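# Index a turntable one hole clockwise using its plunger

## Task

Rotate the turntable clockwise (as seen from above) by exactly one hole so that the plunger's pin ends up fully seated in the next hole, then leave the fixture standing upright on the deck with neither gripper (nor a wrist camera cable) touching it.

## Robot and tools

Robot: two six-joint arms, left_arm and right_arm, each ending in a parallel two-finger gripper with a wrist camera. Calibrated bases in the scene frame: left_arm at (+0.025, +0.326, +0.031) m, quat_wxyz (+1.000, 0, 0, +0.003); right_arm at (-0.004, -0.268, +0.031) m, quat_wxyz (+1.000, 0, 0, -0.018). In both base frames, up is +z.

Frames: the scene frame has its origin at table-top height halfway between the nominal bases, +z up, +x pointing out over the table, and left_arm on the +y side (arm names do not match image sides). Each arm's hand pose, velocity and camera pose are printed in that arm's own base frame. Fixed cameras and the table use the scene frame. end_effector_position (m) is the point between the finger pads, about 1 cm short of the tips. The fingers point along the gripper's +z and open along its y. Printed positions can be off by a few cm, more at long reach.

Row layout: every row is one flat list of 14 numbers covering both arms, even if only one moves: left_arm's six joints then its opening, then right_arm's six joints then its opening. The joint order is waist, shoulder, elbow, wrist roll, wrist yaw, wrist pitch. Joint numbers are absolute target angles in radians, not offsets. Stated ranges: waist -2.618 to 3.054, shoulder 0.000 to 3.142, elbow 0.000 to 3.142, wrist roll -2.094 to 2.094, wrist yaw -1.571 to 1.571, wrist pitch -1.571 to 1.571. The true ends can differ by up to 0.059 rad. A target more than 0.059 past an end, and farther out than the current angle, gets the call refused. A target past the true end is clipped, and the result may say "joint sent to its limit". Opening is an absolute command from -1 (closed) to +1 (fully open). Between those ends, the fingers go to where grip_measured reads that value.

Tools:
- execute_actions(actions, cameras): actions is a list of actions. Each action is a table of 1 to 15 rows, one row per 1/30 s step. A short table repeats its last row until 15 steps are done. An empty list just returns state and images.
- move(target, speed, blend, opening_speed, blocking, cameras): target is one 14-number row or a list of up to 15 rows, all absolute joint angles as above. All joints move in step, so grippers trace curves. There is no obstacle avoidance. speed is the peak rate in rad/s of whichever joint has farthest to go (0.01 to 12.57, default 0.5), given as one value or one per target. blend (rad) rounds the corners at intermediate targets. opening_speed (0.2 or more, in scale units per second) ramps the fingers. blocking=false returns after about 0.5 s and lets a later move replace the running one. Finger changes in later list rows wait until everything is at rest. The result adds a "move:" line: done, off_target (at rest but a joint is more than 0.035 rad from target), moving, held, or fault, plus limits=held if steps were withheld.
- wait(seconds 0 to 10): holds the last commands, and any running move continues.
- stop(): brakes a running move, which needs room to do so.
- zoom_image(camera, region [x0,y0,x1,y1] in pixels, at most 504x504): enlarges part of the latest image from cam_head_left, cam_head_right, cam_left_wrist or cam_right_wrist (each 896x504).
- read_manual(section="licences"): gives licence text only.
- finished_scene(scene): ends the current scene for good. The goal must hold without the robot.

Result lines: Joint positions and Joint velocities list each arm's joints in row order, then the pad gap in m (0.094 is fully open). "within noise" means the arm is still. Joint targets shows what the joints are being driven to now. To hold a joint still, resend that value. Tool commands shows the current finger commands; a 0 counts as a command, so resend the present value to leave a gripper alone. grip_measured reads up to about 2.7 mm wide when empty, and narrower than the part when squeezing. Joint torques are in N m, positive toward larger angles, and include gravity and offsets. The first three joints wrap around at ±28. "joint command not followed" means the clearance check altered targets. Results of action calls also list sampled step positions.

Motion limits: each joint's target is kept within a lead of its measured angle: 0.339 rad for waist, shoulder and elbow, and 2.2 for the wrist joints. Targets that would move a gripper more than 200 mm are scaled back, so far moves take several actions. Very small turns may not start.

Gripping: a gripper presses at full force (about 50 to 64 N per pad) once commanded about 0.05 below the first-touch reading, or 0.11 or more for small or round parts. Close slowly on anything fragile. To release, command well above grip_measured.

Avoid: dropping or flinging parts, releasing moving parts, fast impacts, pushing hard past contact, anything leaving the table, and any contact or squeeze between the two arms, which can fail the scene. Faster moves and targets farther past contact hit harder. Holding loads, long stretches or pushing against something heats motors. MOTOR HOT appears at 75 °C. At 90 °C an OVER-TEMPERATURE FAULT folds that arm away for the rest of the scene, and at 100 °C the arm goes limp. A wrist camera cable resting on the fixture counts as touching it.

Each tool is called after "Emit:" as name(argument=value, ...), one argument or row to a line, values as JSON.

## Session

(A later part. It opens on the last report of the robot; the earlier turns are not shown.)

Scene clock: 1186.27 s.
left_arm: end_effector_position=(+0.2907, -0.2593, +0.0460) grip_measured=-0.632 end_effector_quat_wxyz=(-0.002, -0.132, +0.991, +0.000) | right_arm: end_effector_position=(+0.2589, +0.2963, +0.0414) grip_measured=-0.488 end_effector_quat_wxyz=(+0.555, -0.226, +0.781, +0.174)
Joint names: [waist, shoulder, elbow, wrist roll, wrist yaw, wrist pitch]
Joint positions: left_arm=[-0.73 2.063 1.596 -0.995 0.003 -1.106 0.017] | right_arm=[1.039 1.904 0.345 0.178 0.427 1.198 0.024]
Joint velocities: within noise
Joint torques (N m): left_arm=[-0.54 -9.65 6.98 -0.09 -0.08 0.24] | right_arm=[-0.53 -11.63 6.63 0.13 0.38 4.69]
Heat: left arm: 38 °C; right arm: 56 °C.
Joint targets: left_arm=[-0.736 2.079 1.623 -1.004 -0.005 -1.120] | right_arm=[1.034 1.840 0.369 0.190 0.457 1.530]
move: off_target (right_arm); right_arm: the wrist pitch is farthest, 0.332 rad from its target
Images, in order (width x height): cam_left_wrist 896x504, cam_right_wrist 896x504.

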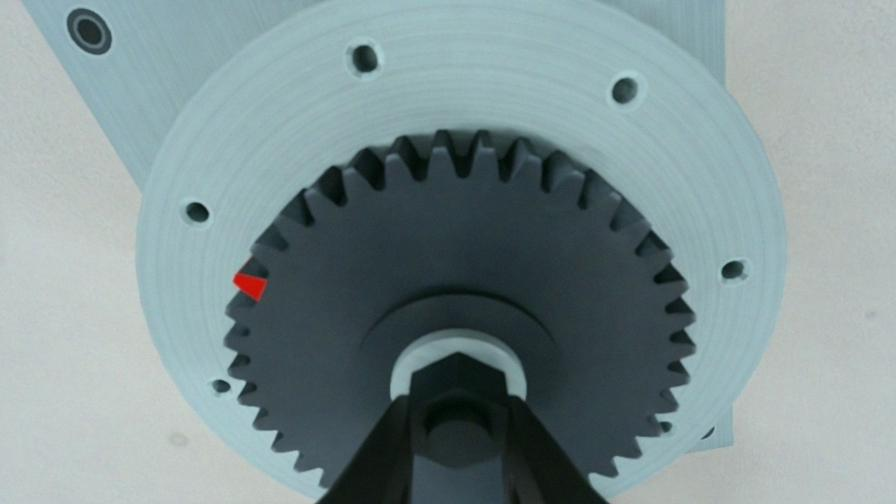

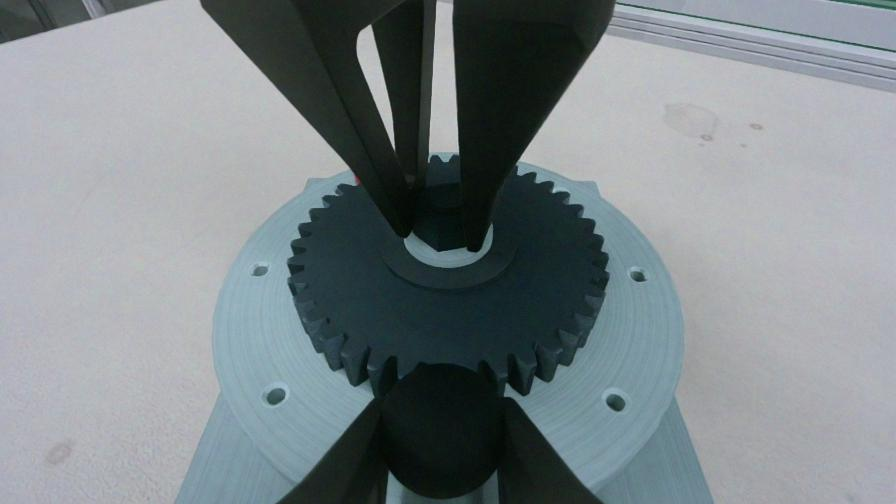

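Emit:
move(
  target=[-0.736, 2.079, 1.623, -0.800, -0.005, -1.120, -0.8, 1.034, 1.820, 0.369, 0.190, 0.457, 1.530, -0.8],
  speed=0.3,
  cameras=["cam_right_wrist", "cam_left_wrist"],
)

Scene clock: 1198.50 s.
left_arm: end_effector_position=(+0.2905, -0.2587, +0.0460) grip_measured=-0.632 end_effector_quat_wxyz=(-0.002, -0.044, +0.999, +0.001) | right_arm: end_effector_position=(+0.2588, +0.2963, +0.0417) grip_measured=-0.488 end_effector_quat_wxyz=(+0.556, -0.226, +0.781, +0.175)
Joint names: [waist, shoulder, elbow, wrist roll, wrist yaw, wrist pitch]
Joint positions: left_arm=[-0.73 2.063 1.596 -0.818 0.001 -1.109 0.017] | right_arm=[1.039 1.904 0.344 0.178 0.426 1.2 0.024]
Joint velocities: within noise
Joint torques (N m): left_arm=[-0.53 -9.59 6.95 0.25 -0.05 0.26] | right_arm=[-0.53 -13.29 6.71 0.14 0.37 4.67]
Heat: left arm: 39 °C; right arm: 63 °C.
Joint targets: left_arm=[-0.736 2.079 1.623 -0.800 -0.005 -1.120] | right_arm=[1.034 1.820 0.369 0.190 0.457 1.530]
move: off_target (right_arm); right_arm: the wrist pitch is farthest, 0.330 rad from its target
Images, in order (width x height): cam_left_wrist 896x504, cam_right_wrist 896x504.

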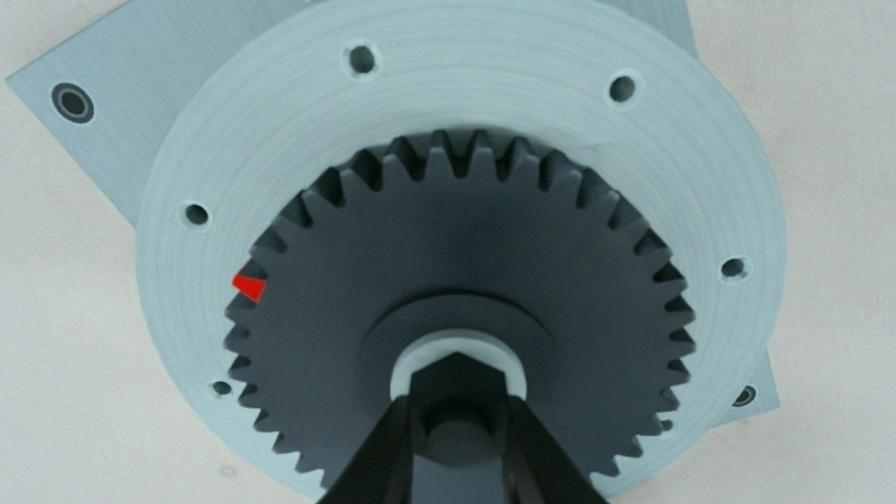

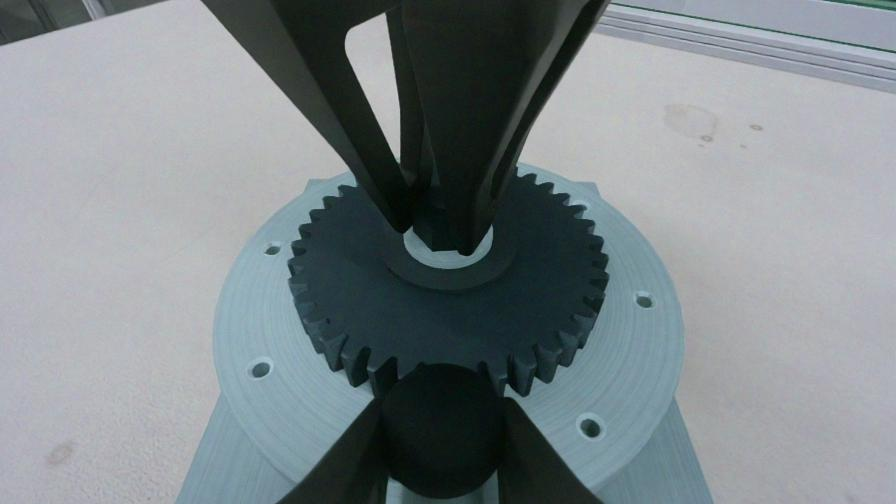

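Emit:
move(
  target=[-0.736, 2.079, 1.623, -0.600, -0.005, -1.120, -0.8, 1.034, 1.922, 0.369, 0.190, 0.457, 1.130, -0.8],
  speed=0.35,
  cameras=["cam_right_wrist", "cam_left_wrist"],
)

Scene clock: 1211.50 s.
left_arm: end_effector_position=(+0.2905, -0.2582, +0.0460) grip_measured=-0.632 end_effector_quat_wxyz=(-0.002, +0.038, +0.999, +0.003) | right_arm: end_effector_position=(+0.2592, +0.2933, +0.0358) grip_measured=-0.488 end_effector_quat_wxyz=(+0.549, -0.228, +0.787, +0.163)
Joint names: [waist, shoulder, elbow, wrist roll, wrist yaw, wrist pitch]
Joint positions: left_arm=[-0.73 2.063 1.596 -0.654 -0.001 -1.11 0.017] | right_arm=[1.039 1.904 0.348 0.178 0.438 1.167 0.024]
Joint velocities: within noise
Joint torques (N m): left_arm=[-0.54 -9.58 6.99 0.63 -0.04 0.27] | right_arm=[-0.51 -5.14 6.37 0.15 0.28 1.34]
Heat: left arm: 39 °C; right arm: 68 °C.
Joint targets: left_arm=[-0.736 2.079 1.623 -0.600 -0.005 -1.120] | right_arm=[1.034 1.922 0.369 0.190 0.457 1.130]
move: off_target (left_arm, right_arm); left_arm: the wrist roll is farthest, 0.054 rad from its target; right_arm: the wrist pitch is farthest, 0.037 rad from its target
Images, in order (width x height): cam_left_wrist 896x504, cam_right_wrist 896x504.

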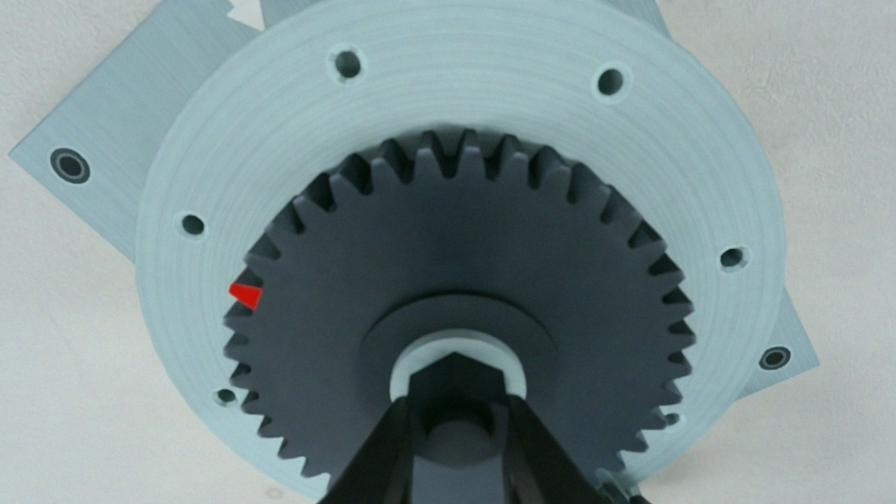

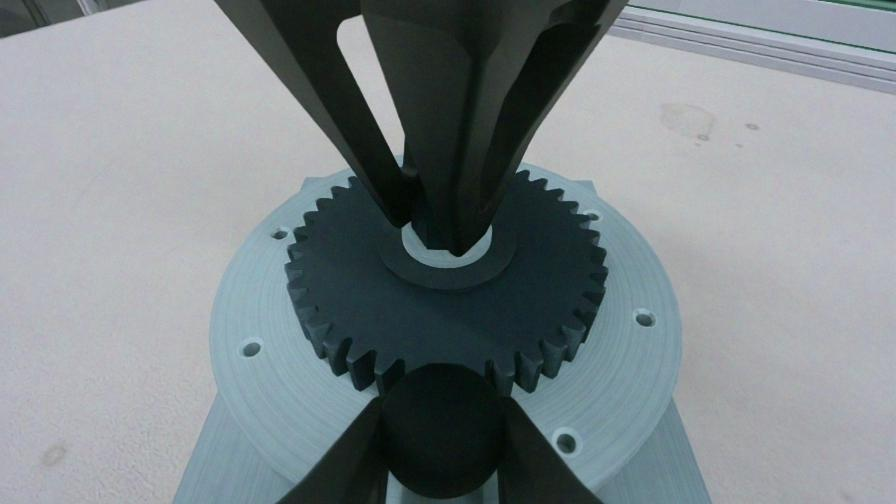

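Emit:
move(
  target=[
    [-0.736, 2.079, 1.623, -0.260, -0.005, -1.120, -0.8, 1.034, 1.922, 0.369, 0.190, 0.457, 1.130, -0.8],
    [-0.736, 2.079, 1.623, -0.170, -0.005, -1.120, -0.8, 1.034, 1.922, 0.369, 0.190, 0.457, 1.130, -0.8],
  ],
  speed=[0.35, 0.1],
  cameras=["cam_right_wrist", "cam_left_wrist"],
)

Scene clock: 1222.20 s.
left_arm: end_effector_position=(+0.2869, -0.2539, +0.0461) grip_measured=-0.623 end_effector_quat_wxyz=(-0.012, +0.267, +0.964, +0.009) | right_arm: end_effector_position=(+0.2592, +0.2933, +0.0358) grip_measured=-0.488 end_effector_quat_wxyz=(+0.549, -0.228, +0.787, +0.163)
Joint names: [waist, shoulder, elbow, wrist roll, wrist yaw, wrist pitch]
Joint positions: left_arm=[-0.73 2.063 1.596 -0.19 -0.006 -1.132 0.018] | right_arm=[1.039 1.904 0.348 0.178 0.438 1.167 0.024]
Joint velocities: within noise
Joint torques (N m): left_arm=[-0.57 -9.55 6.91 0.24 0 0.48] | right_arm=[-0.51 -5.14 6.38 0.14 0.27 1.36]
Heat: left arm: 39 °C; right arm: 57 °C.
Joint targets: left_arm=[-0.736 2.079 1.623 -0.170 -0.005 -1.120] | right_arm=[1.034 1.922 0.369 0.190 0.457 1.130]
move: off_target (right_arm); right_arm: the wrist pitch is farthest, 0.037 rad from its target
Images, in order (width x height): cam_left_wrist 896x504, cam_right_wrist 896x504.

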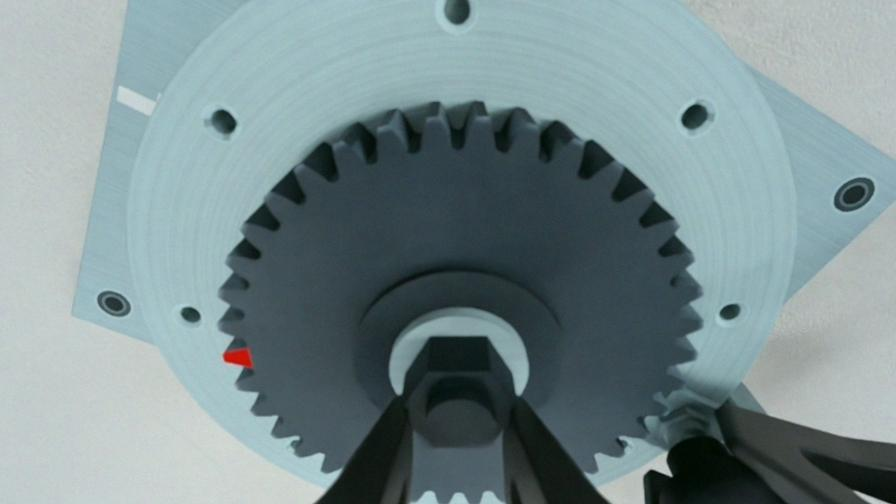

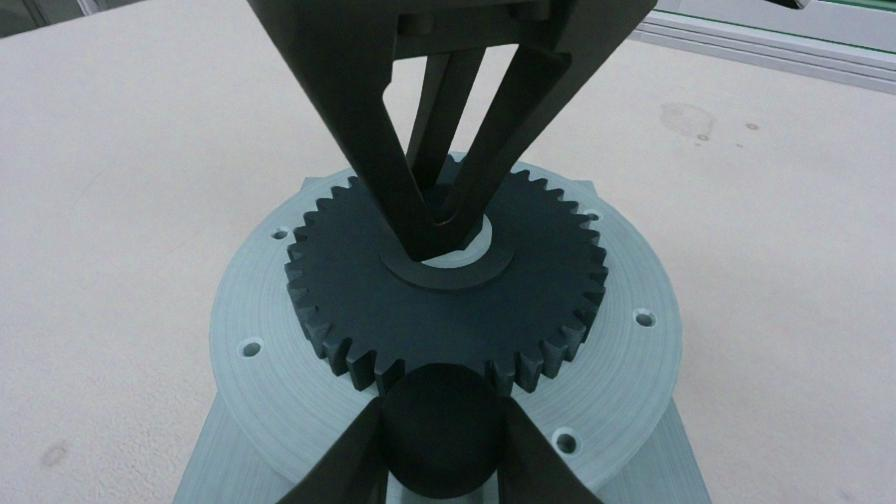

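Emit:
move(
  target=[
    [-0.736, 2.079, 1.623, -0.190, -0.005, -1.120, -0.2, 1.034, 1.922, 0.369, 0.190, 0.457, 1.130, -0.8],
    [-0.736, 2.079, 1.623, -0.665, -0.005, -1.120, -0.2, 1.034, 1.922, 0.369, 0.190, 0.457, 1.130, -0.8],
  ],
  speed=0.4,
  cameras=["cam_right_wrist", "cam_left_wrist"],
)

Emit:
zoom_image(
  camera="cam_left_wrist",
  region=[320, 300, 620, 500],
)

Scene clock: 1251.60 s.
left_arm: end_effector_position=(+0.2870, -0.2540, +0.0461) grip_measured=-0.202 end_effector_quat_wxyz=(-0.009, +0.038, +0.999, +0.011) | right_arm: end_effector_position=(+0.2592, +0.2933, +0.0358) grip_measured=-0.488 end_effector_quat_wxyz=(+0.549, -0.228, +0.787, +0.163)
Joint names: [waist, shoulder, elbow, wrist roll, wrist yaw, wrist pitch]
Joint positions: left_arm=[-0.73 2.063 1.596 -0.654 -0.006 -1.132 0.038] | right_arm=[1.039 1.904 0.348 0.178 0.438 1.167 0.024]
Joint velocities: within noise
Joint torques (N m): left_arm=[-0.55 -9.55 6.98 -0.15 0 0.48] | right_arm=[-0.5 -5.18 6.37 0.14 0.26 1.34]
Heat: left arm: 39 °C; right arm: 48 °C.
Joint targets: left_arm=[-0.736 2.079 1.623 -0.665 -0.005 -1.120] | right_arm=[1.034 1.922 0.369 0.190 0.457 1.130]
move: off_target (right_arm); right_arm: the wrist pitch is farthest, 0.037 rad from its target
Images, in order (width x height): cam_left_wrist 896x504, cam_right_wrist 896x504.

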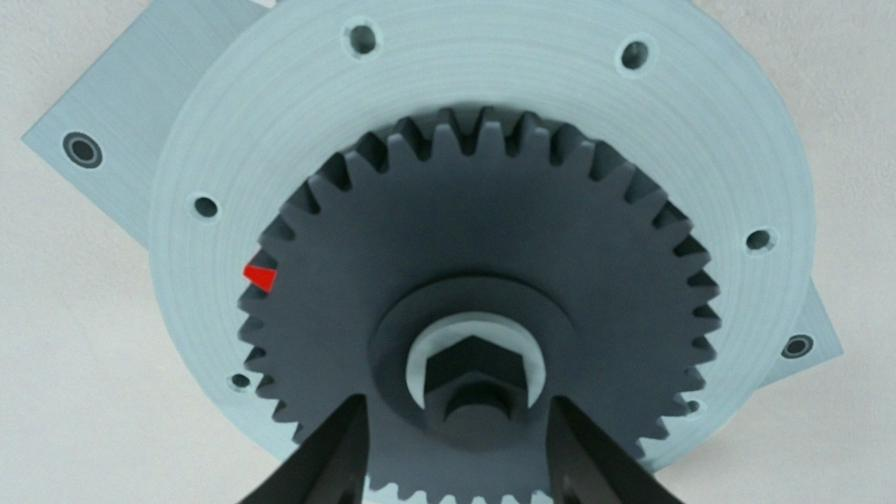

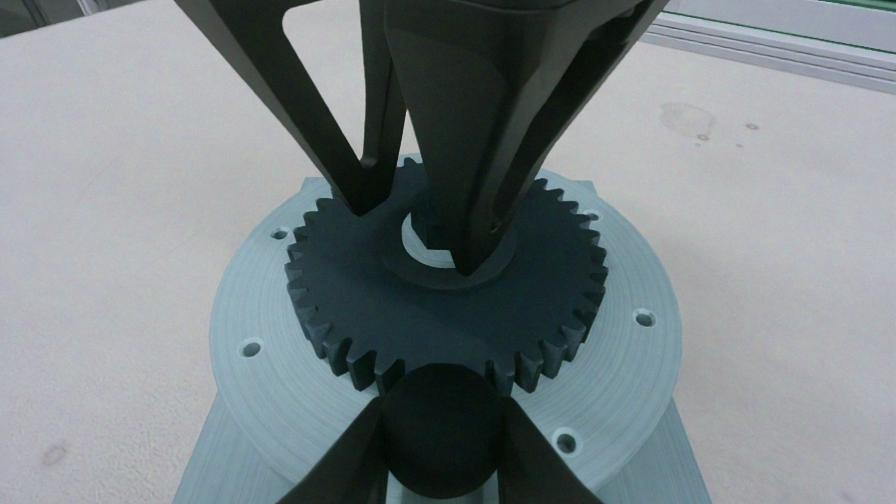

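Scaled by 1.680 from the camera's 896x504 image, which has a finer 1280x720 frame.

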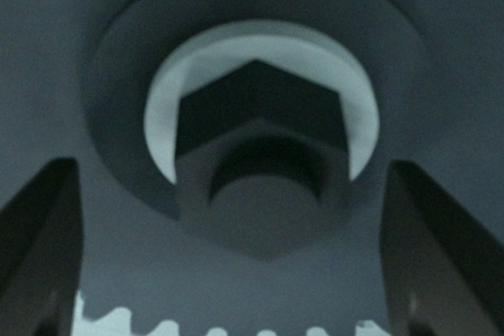

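Emit:
move(
  target=[
    [-0.736, 2.079, 1.623, -0.665, -0.005, -1.090, -0.2, 1.034, 1.922, 0.369, 0.190, 0.457, 1.130, -0.8],
  ],
  speed=0.2,
  cameras=["cam_left_wrist"],
)

Emit:
zoom_image(
  camera="cam_left_wrist",
  region=[320, 300, 620, 500],
)

Scene clock: 1263.57 s.
left_arm: end_effector_position=(+0.2915, -0.2580, +0.0460) grip_measured=-0.202 end_effector_quat_wxyz=(+0.000, +0.037, +0.999, +0.004) | right_arm: end_effector_position=(+0.2592, +0.2933, +0.0358) grip_measured=-0.488 end_effector_quat_wxyz=(+0.549, -0.228, +0.787, +0.163)
Joint names: [waist, shoulder, elbow, wrist roll, wrist yaw, wrist pitch]
Joint positions: left_arm=[-0.73 2.063 1.596 -0.655 -0.006 -1.108 0.038] | right_arm=[1.039 1.904 0.348 0.178 0.438 1.167 0.024]
Joint velocities: within noise
Joint torques (N m): left_arm=[-0.57 -9.59 6.97 -0.11 0 0.63] | right_arm=[-0.51 -5.15 6.37 0.14 0.28 1.34]
Heat: left arm: 39 °C; right arm: 47 °C.
Joint targets: left_arm=[-0.736 2.079 1.623 -0.665 -0.005 -1.090] | right_arm=[1.034 1.922 0.369 0.190 0.457 1.130]
move: off_target (right_arm); right_arm: the wrist pitch is farthest, 0.037 rad from its target
Images, in order (width x height): cam_left_wrist 896x504.

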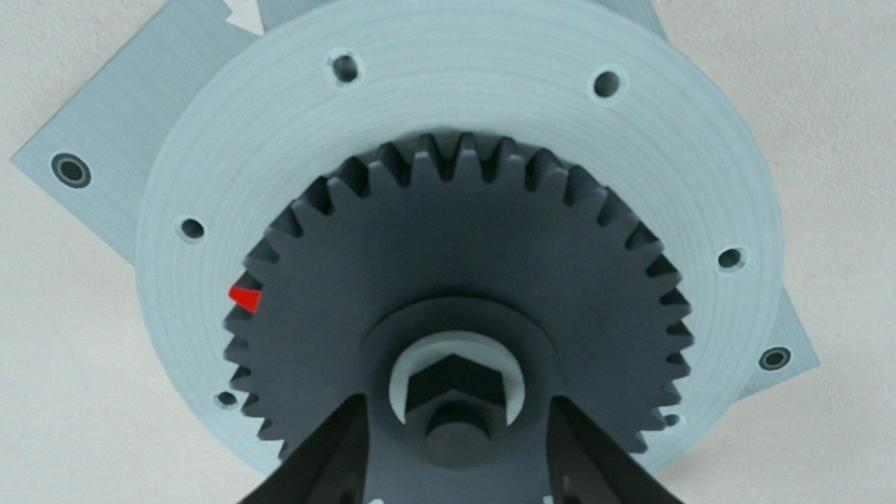

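Scaled by 1.680 from the camera's 896x504 image, which has a finer 1280x720 frame.

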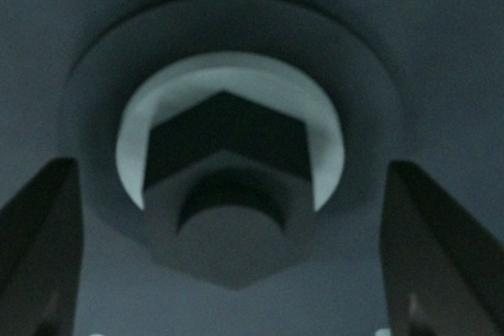

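Emit:
move(
  target=[
    [-0.736, 2.079, 1.623, -0.732, -0.005, -1.090, -0.2, 1.034, 1.922, 0.369, 0.190, 0.457, 1.130, -0.8],
    [-0.736, 2.079, 1.623, -0.732, -0.005, -1.090, -0.85, 1.034, 1.922, 0.369, 0.190, 0.457, 1.130, -0.8],
  ],
  speed=0.2,
  opening_speed=0.5,
  cameras=["cam_left_wrist"],
)

Emit:
zoom_image(
  camera="cam_left_wrist",
  region=[320, 300, 620, 500],
)

Scene clock: 1290.83 s.
left_arm: end_effector_position=(+0.2917, -0.2582, +0.0460) grip_measured=-0.630 end_effector_quat_wxyz=(+0.001, +0.003, +1.000, +0.003) | right_arm: end_effector_position=(+0.2592, +0.2933, +0.0358) grip_measured=-0.488 end_effector_quat_wxyz=(+0.549, -0.228, +0.787, +0.163)
Joint names: [waist, shoulder, elbow, wrist roll, wrist yaw, wrist pitch]
Joint positions: left_arm=[-0.73 2.063 1.596 -0.723 -0.006 -1.107 0.017] | right_arm=[1.039 1.904 0.348 0.178 0.438 1.167 0.024]
Joint velocities: within noise
Joint torques (N m): left_arm=[-0.58 -9.62 6.95 -0.09 0 0.6] | right_arm=[-0.54 -5.16 6.35 0.13 0.28 1.34]
Heat: left arm: 39 °C; right arm: 45 °C.
Joint targets: left_arm=[-0.736 2.079 1.623 -0.732 -0.005 -1.090] | right_arm=[1.034 1.922 0.369 0.190 0.457 1.130]
move: off_target (right_arm); right_arm: the wrist pitch is farthest, 0.037 rad from its target
Images, in order (width x height): cam_left_wrist 896x504.

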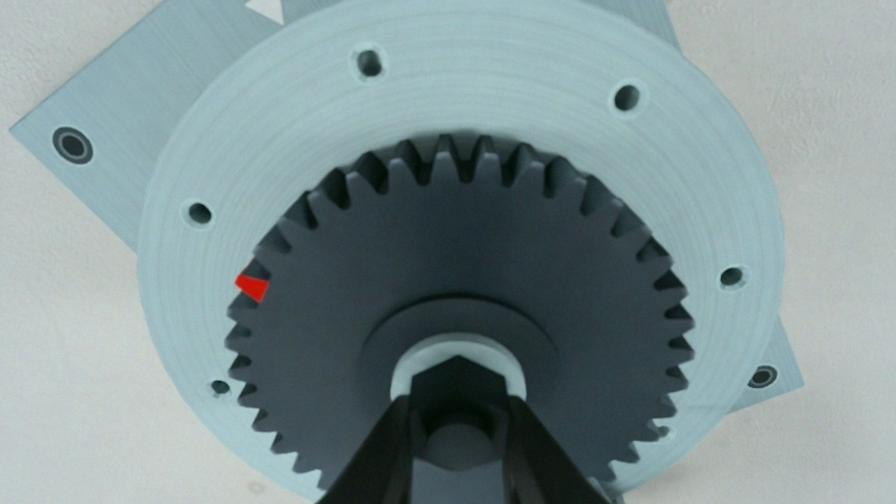

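Scaled by 1.680 from the camera's 896x504 image, which has a finer 1280x720 frame.

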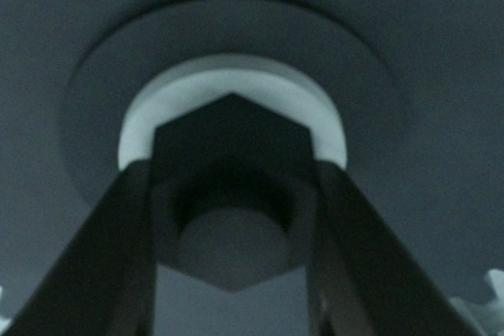

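Emit:
move(
  target=[
    [-0.736, 2.079, 1.623, -0.732, -0.005, -1.090, -0.85, 1.034, 1.865, 0.369, 0.190, 0.457, 1.460, -0.8],
    [-0.736, 2.079, 1.623, -0.190, -0.005, -1.090, -0.85, 1.034, 1.865, 0.369, 0.190, 0.457, 1.460, -0.8],
  ],
  speed=0.4,
  cameras=["cam_left_wrist", "cam_right_wrist"],
)

Emit:
zoom_image(
  camera="cam_left_wrist",
  region=[320, 300, 620, 500],
)

Scene clock: 1302.97 s.
left_arm: end_effector_position=(+0.2921, -0.2571, +0.0460) grip_measured=-0.631 end_effector_quat_wxyz=(+0.000, +0.259, +0.966, +0.006) | right_arm: end_effector_position=(+0.2593, +0.2955, +0.0407) grip_measured=-0.488 end_effector_quat_wxyz=(+0.555, -0.226, +0.782, +0.172)
Joint names: [waist, shoulder, elbow, wrist roll, wrist yaw, wrist pitch]
Joint positions: left_arm=[-0.73 2.063 1.596 -0.206 -0.011 -1.108 0.017] | right_arm=[1.039 1.904 0.345 0.178 0.431 1.193 0.024]
Joint velocities: within noise
Joint torques (N m): left_arm=[-0.55 -9.62 6.95 0.17 0.05 0.6] | right_arm=[-0.59 -9.59 6.6 0.15 0.34 4.11]
Heat: left arm: 39 °C; right arm: 48 °C.
Joint targets: left_arm=[-0.736 2.079 1.623 -0.190 -0.005 -1.090] | right_arm=[1.034 1.865 0.369 0.190 0.457 1.460]
move: off_target (right_arm); right_arm: the wrist pitch is farthest, 0.267 rad from its target
Images, in order (width x height): cam_left_wrist 896x504, cam_right_wrist 896x504.

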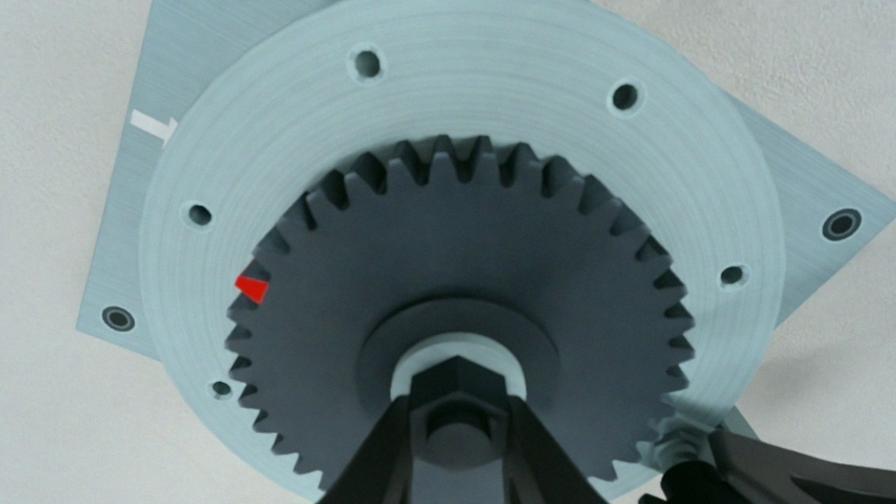

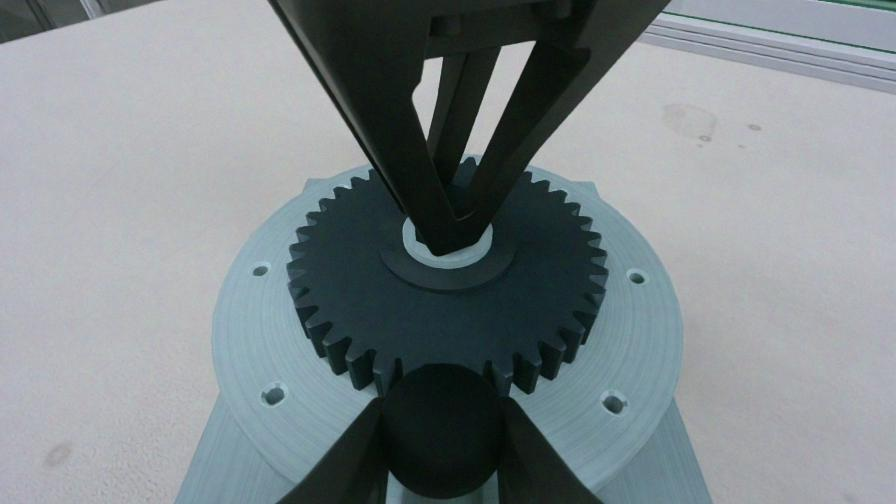

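Scaled by 1.680 from the camera's 896x504 image, which has a finer 1280x720 frame.

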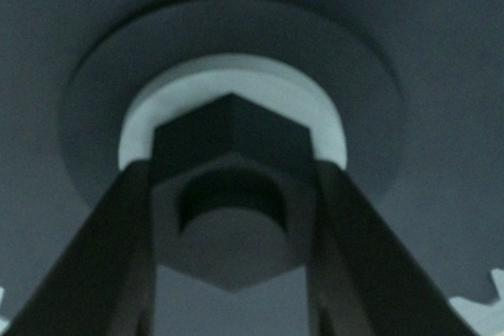

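Emit:
move(
  target=[-0.736, 2.079, 1.623, -0.190, -0.005, -1.090, -0.85, 1.034, 1.922, 0.369, 0.190, 0.457, 1.130, -0.8],
  speed=0.3,
  cameras=["cam_left_wrist", "cam_right_wrist"],
)

Scene clock: 1310.37 s.
left_arm: end_effector_position=(+0.2921, -0.2571, +0.0460) grip_measured=-0.631 end_effector_quat_wxyz=(+0.000, +0.260, +0.966, +0.006) | right_arm: end_effector_position=(+0.2590, +0.2935, +0.0324) grip_measured=-0.488 end_effector_quat_wxyz=(+0.544, -0.232, +0.791, +0.159)
Joint names: [waist, shoulder, elbow, wrist roll, wrist yaw, wrist pitch]
Joint positions: left_arm=[-0.73 2.063 1.596 -0.204 -0.011 -1.108 0.017] | right_arm=[1.039 1.906 0.354 0.179 0.436 1.147 0.024]
Joint velocities: within noise
Joint torques (N m): left_arm=[-0.58 -9.59 6.94 0.17 0.05 0.59] | right_arm=[-0.53 -5.35 5.83 0.13 0.29 1.51]
Heat: left arm: 39 °C; right arm: 52 °C.
Joint targets: left_arm=[-0.736 2.079 1.623 -0.190 -0.005 -1.090] | right_arm=[1.034 1.922 0.369 0.190 0.457 1.130]
move: done
Images, in order (width x height): cam_left_wrist 896x504, cam_right_wrist 896x504.

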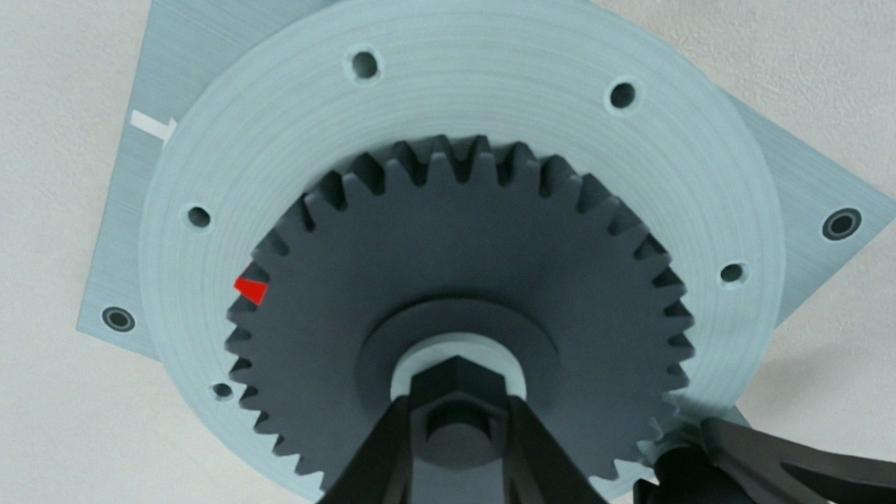

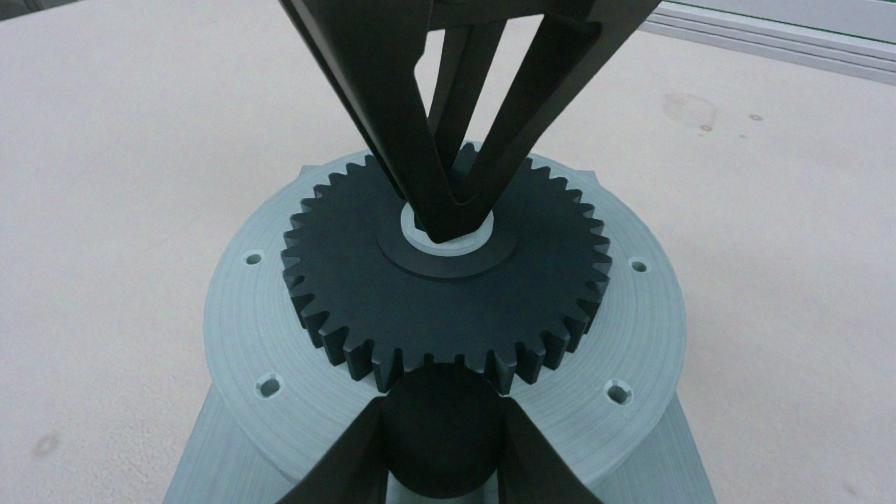

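Emit:
move(
  target=[
    [-0.736, 2.079, 1.623, -0.190, -0.005, -1.090, -0.1, 1.034, 1.922, 0.369, 0.190, 0.457, 1.130, 0.0],
    [-0.736, 2.050, 1.888, -0.190, -0.005, -1.423, -0.1, 1.152, 1.757, 0.199, 0.224, 0.547, 1.145, 0.0],
  ],
  speed=0.3,
  opening_speed=0.6,
  cameras=["cam_left_wrist", "cam_right_wrist", "cam_head_left"],
)

Emit:
zoom_image(
  camera="cam_right_wrist",
  region=[250, 100, 650, 480],
)

Scene clock: 1328.63 s.
left_arm: end_effector_position=(+0.2907, -0.2561, +0.1129) grip_measured=-0.102 end_effector_quat_wxyz=(-0.014, +0.262, +0.965, +0.013) | right_arm: end_effector_position=(+0.2207, +0.2705, +0.0378) grip_measured=-0.002 end_effector_quat_wxyz=(+0.543, -0.240, +0.790, +0.155)
Joint names: [waist, shoulder, elbow, wrist roll, wrist yaw, wrist pitch]
Joint positions: left_arm=[-0.73 2.063 1.862 -0.2 -0.011 -1.407 0.042] | right_arm=[1.144 1.779 0.206 0.211 0.529 1.14 0.047]
Joint velocities: within noise
Joint torques (N m): left_arm=[-0.58 -12.36 6.91 0.13 0.04 0.12] | right_arm=[0.69 -6.89 3.44 0.15 0.29 1.67]
Heat: left arm: 39 °C; right arm: 47 °C.
Joint targets: left_arm=[-0.736 2.050 1.888 -0.190 -0.005 -1.423] | right_arm=[1.152 1.757 0.199 0.224 0.547 1.145]
move: done
Images, in order (width x height): cam_head_left 896x504, cam_left_wrist 896x504, cam_right_wrist 896x504.

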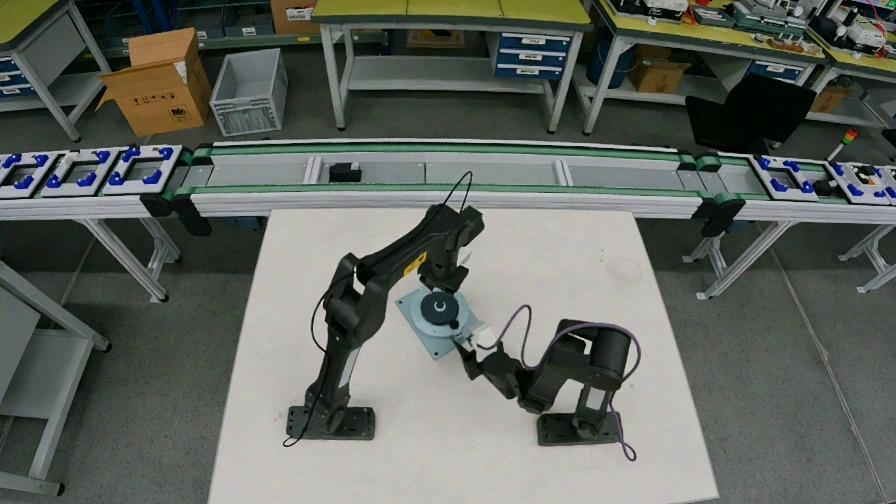

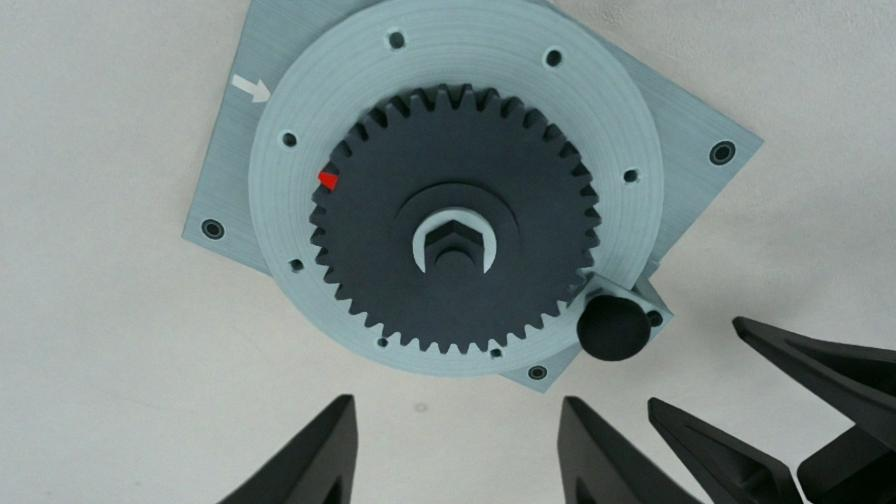

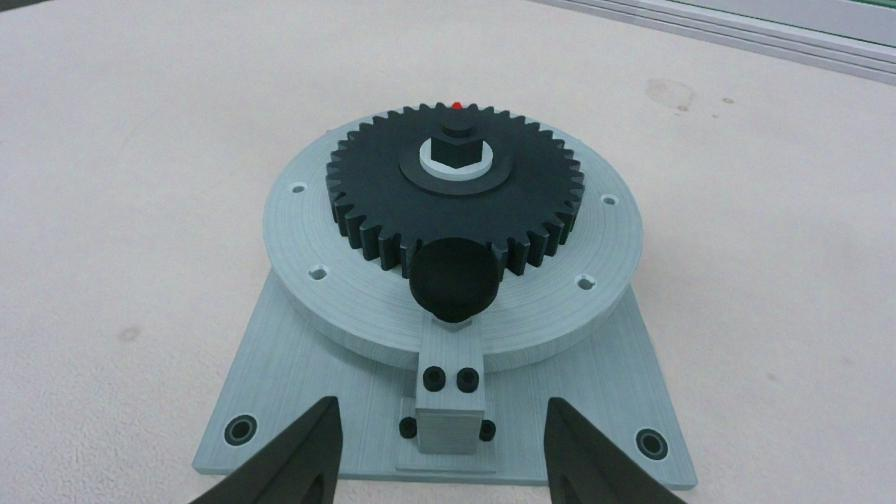

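Scaled by 1.260 from the camera's 896x504 image, which has a finer 1280x720 frame.

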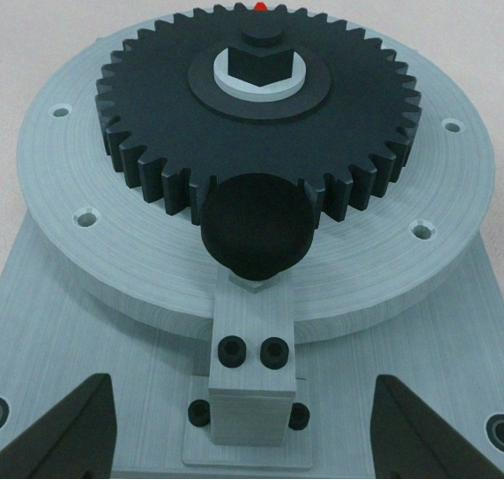

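Emit:
move(
  target=[
    [-0.73, 1.6, 1.4, -0.1, 0.0, -0.6, 0.0, 0.849, 1.088, 0.067, 0.0, 0.0, 0.672, 0.0],
    [-0.73, 1.153, 0.071, 0.0, 0.0, 0.682, 0.0, 0.6, 1.088, 0.067, 0.0, 0.0, 0.672, 0.0],
  ],
  speed=0.8,
  blend=0.1,
  cameras=["cam_left_wrist", "cam_right_wrist", "cam_head_left"],
)

Scene clock: 1504.83 s.
left_arm: end_effector_position=(+0.2323, -0.2050, +0.0697) grip_measured=-0.002 end_effector_quat_wxyz=(+0.506, +0.294, +0.787, -0.194) | right_arm: end_effector_position=(+0.2572, +0.1782, +0.0912) grip_measured=-0.002 end_effector_quat_wxyz=(+0.548, -0.240, +0.783, +0.170)
Joint names: [waist, shoulder, elbow, wrist roll, wrist yaw, wrist pitch]
Joint positions: left_arm=[-0.73 1.168 0.08 -0.011 -0.006 0.661 0.047] | right_arm=[0.608 1.102 0.077 0.007 0.01 0.678 0.047]
Joint velocities: within noise
Joint torques (N m): left_arm=[-0.06 -3.28 3.85 0.14 0.05 2.32] | right_arm=[-0.88 -2.81 6.56 -0.05 -0.11 1.68]
Heat: left arm: 43 °C; right arm: 44 °C.
Joint targets: left_arm=[-0.730 1.153 0.071 0.000 0.000 0.682] | right_arm=[0.600 1.088 0.067 0.000 0.000 0.672]
move: done
Images, in order (width x height): cam_head_left 896x504, cam_left_wrist 896x504, cam_right_wrist 896x504.

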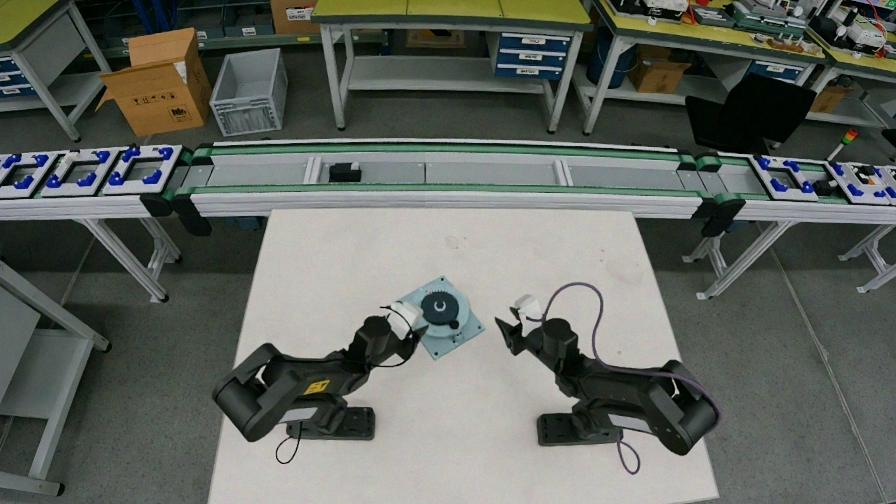

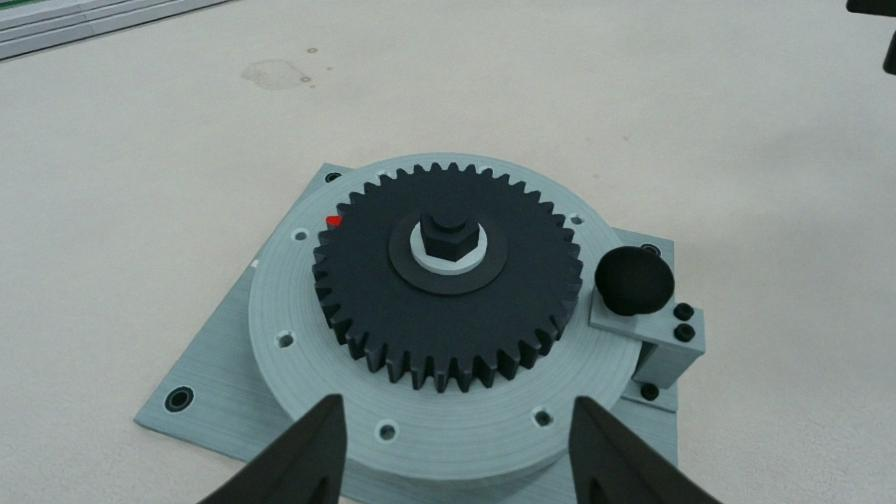

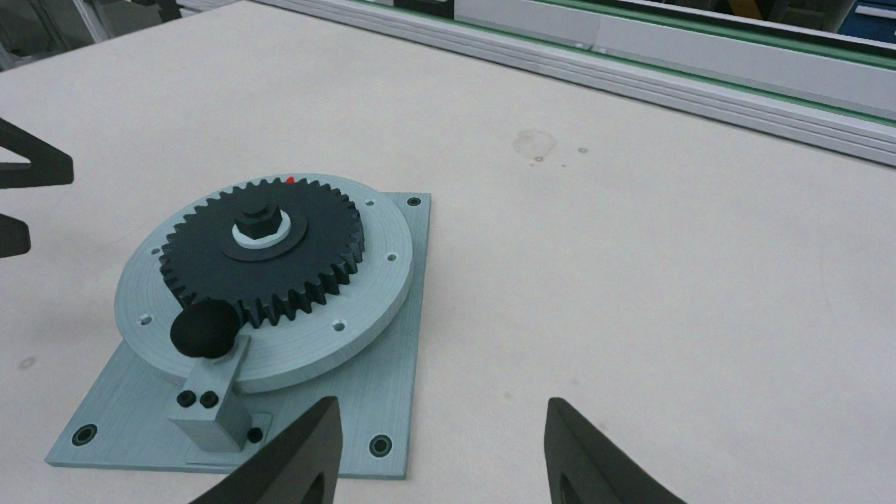

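Emit:
move(
  target=[
    [-0.30, 1.40, 0.15, 0.0, 0.0, 1.0, 0.0, 0.70, 1.6, 1.6, 0.0, 0.0, -0.8, 0.0],
    [-0.002, 1.540, 0.186, -0.017, -0.116, 1.320, 0.0, 0.809, 2.362, 2.30, 0.0, 0.0, -1.509, 0.0],
  ],
  speed=0.8,
  blend=0.1,
  cameras=["cam_right_wrist"],
)

Emit:
zoom_image(
  camera="cam_right_wrist",
  region=[300, 150, 600, 450],
)

Scene clock: 1532.57 s.
left_arm: end_effector_position=(+0.3652, +0.0178, +0.1394) grip_measured=-0.002 end_effector_quat_wxyz=(+0.684, -0.039, +0.728, +0.034) | right_arm: end_effector_position=(+0.3149, +0.3268, +0.0993) grip_measured=-0.002 end_effector_quat_wxyz=(+0.001, -0.389, +0.921, -0.005)
Joint names: [waist, shoulder, elbow, wrist roll, wrist yaw, wrist pitch]
Joint positions: left_arm=[-0.008 1.529 0.165 -0.01 -0.11 1.301 0.047] | right_arm=[0.805 2.352 2.277 0.007 0.009 -1.499 0.047]
Joint velocities: within noise
Joint torques (N m): left_arm=[0.43 -3.14 5.16 -0.06 -0.09 2.44] | right_arm=[0.32 -11.88 9.76 -0.06 -0.1 0.12]
Heat: left arm: 37 °C; right arm: 42 °C.
Joint targets: left_arm=[-0.002 1.540 0.186 -0.017 -0.116 1.320] | right_arm=[0.809 2.362 2.300 0.000 0.000 -1.509]
move: done
Images, in order (width x height): cam_right_wrist 896x504.

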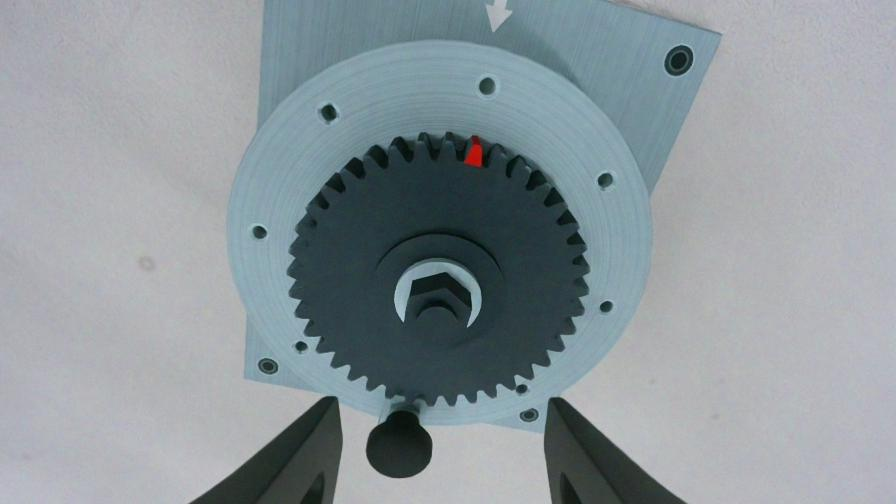

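Scaled by 1.680 from the camera's 896x504 image, which has a finer 1280x720 frame.

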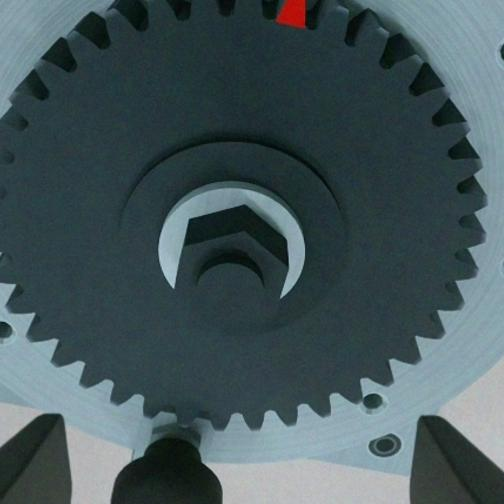

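Emit:
move(
  target=[
    [-0.002, 1.540, 0.186, -0.017, -0.116, 1.320, 0.0, 0.6, 1.6, 1.6, 0.0, 0.0, -0.8, 0.0],
    [-0.002, 1.540, 0.186, -0.017, -0.116, 1.320, 0.0, -0.036, 1.528, 0.193, 0.0, 0.0, 1.243, 0.0],
  ],
  speed=0.9,
  blend=0.1,
  cameras=["cam_head_left", "cam_head_right"],
)

Emit:
zoom_image(
  camera="cam_head_left",
  region=[380, 260, 500, 370],
)

Scene clock: 1618.50 s.
left_arm: end_effector_position=(+0.3652, +0.0180, +0.1395) grip_measured=-0.002 end_effector_quat_wxyz=(+0.684, -0.039, +0.728, +0.034) | right_arm: end_effector_position=(+0.3730, -0.0108, +0.1260) grip_measured=-0.002 end_effector_quat_wxyz=(+0.662, +0.016, +0.749, -0.010)
Joint names: [waist, shoulder, elbow, wrist roll, wrist yaw, wrist pitch]
Joint positions: left_arm=[-0.008 1.529 0.165 -0.01 -0.111 1.302 0.047] | right_arm=[-0.028 1.548 0.199 0.007 0.007 1.225 0.047]
Joint velocities: within noise
Joint torques (N m): left_arm=[0.47 -3.12 5.15 -0.06 -0.06 2.42] | right_arm=[-0.87 -6.01 5.19 -0.06 -0.09 1.94]
Heat: left arm: 35 °C; right arm: 36 °C.
Joint targets: left_arm=[-0.002 1.540 0.186 -0.017 -0.116 1.320] | right_arm=[-0.036 1.528 0.193 0.000 0.000 1.243]
move: done
Images, in order (width x height): cam_head_left 896x504, cam_head_right 896x504.

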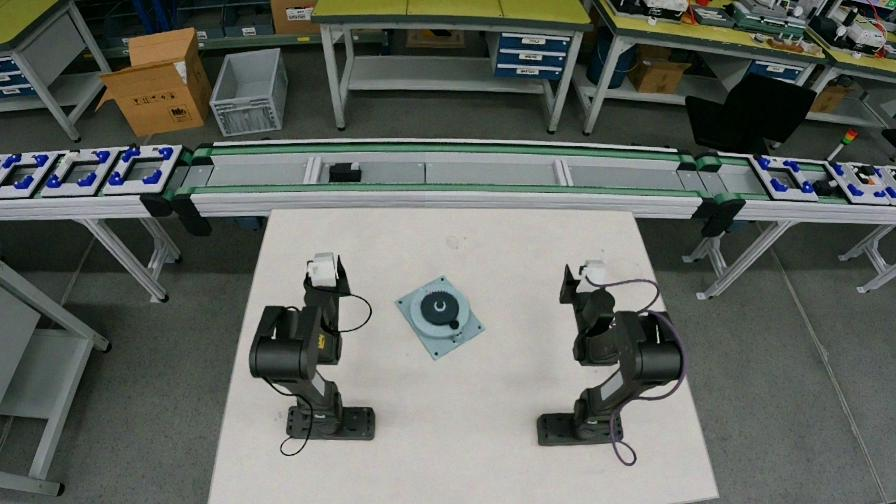

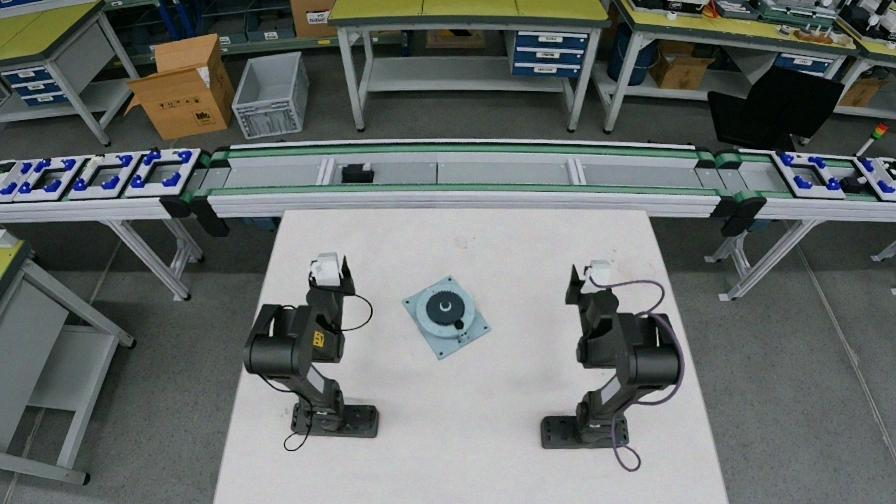

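Scaled by 4.200 from the camera's 896x504 image, which has a finer 1280x720 frame.

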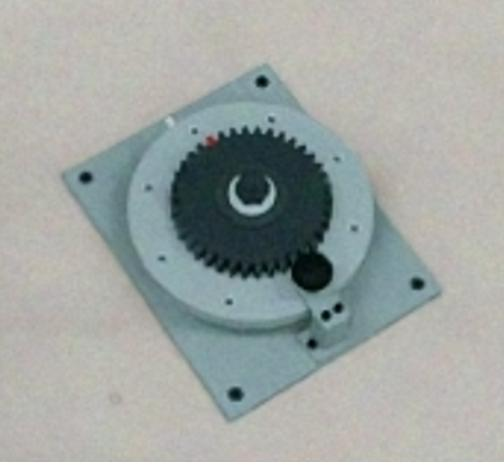

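Emit:
finished_scene(
  scene=1,
)

The scene is finished: the task was done.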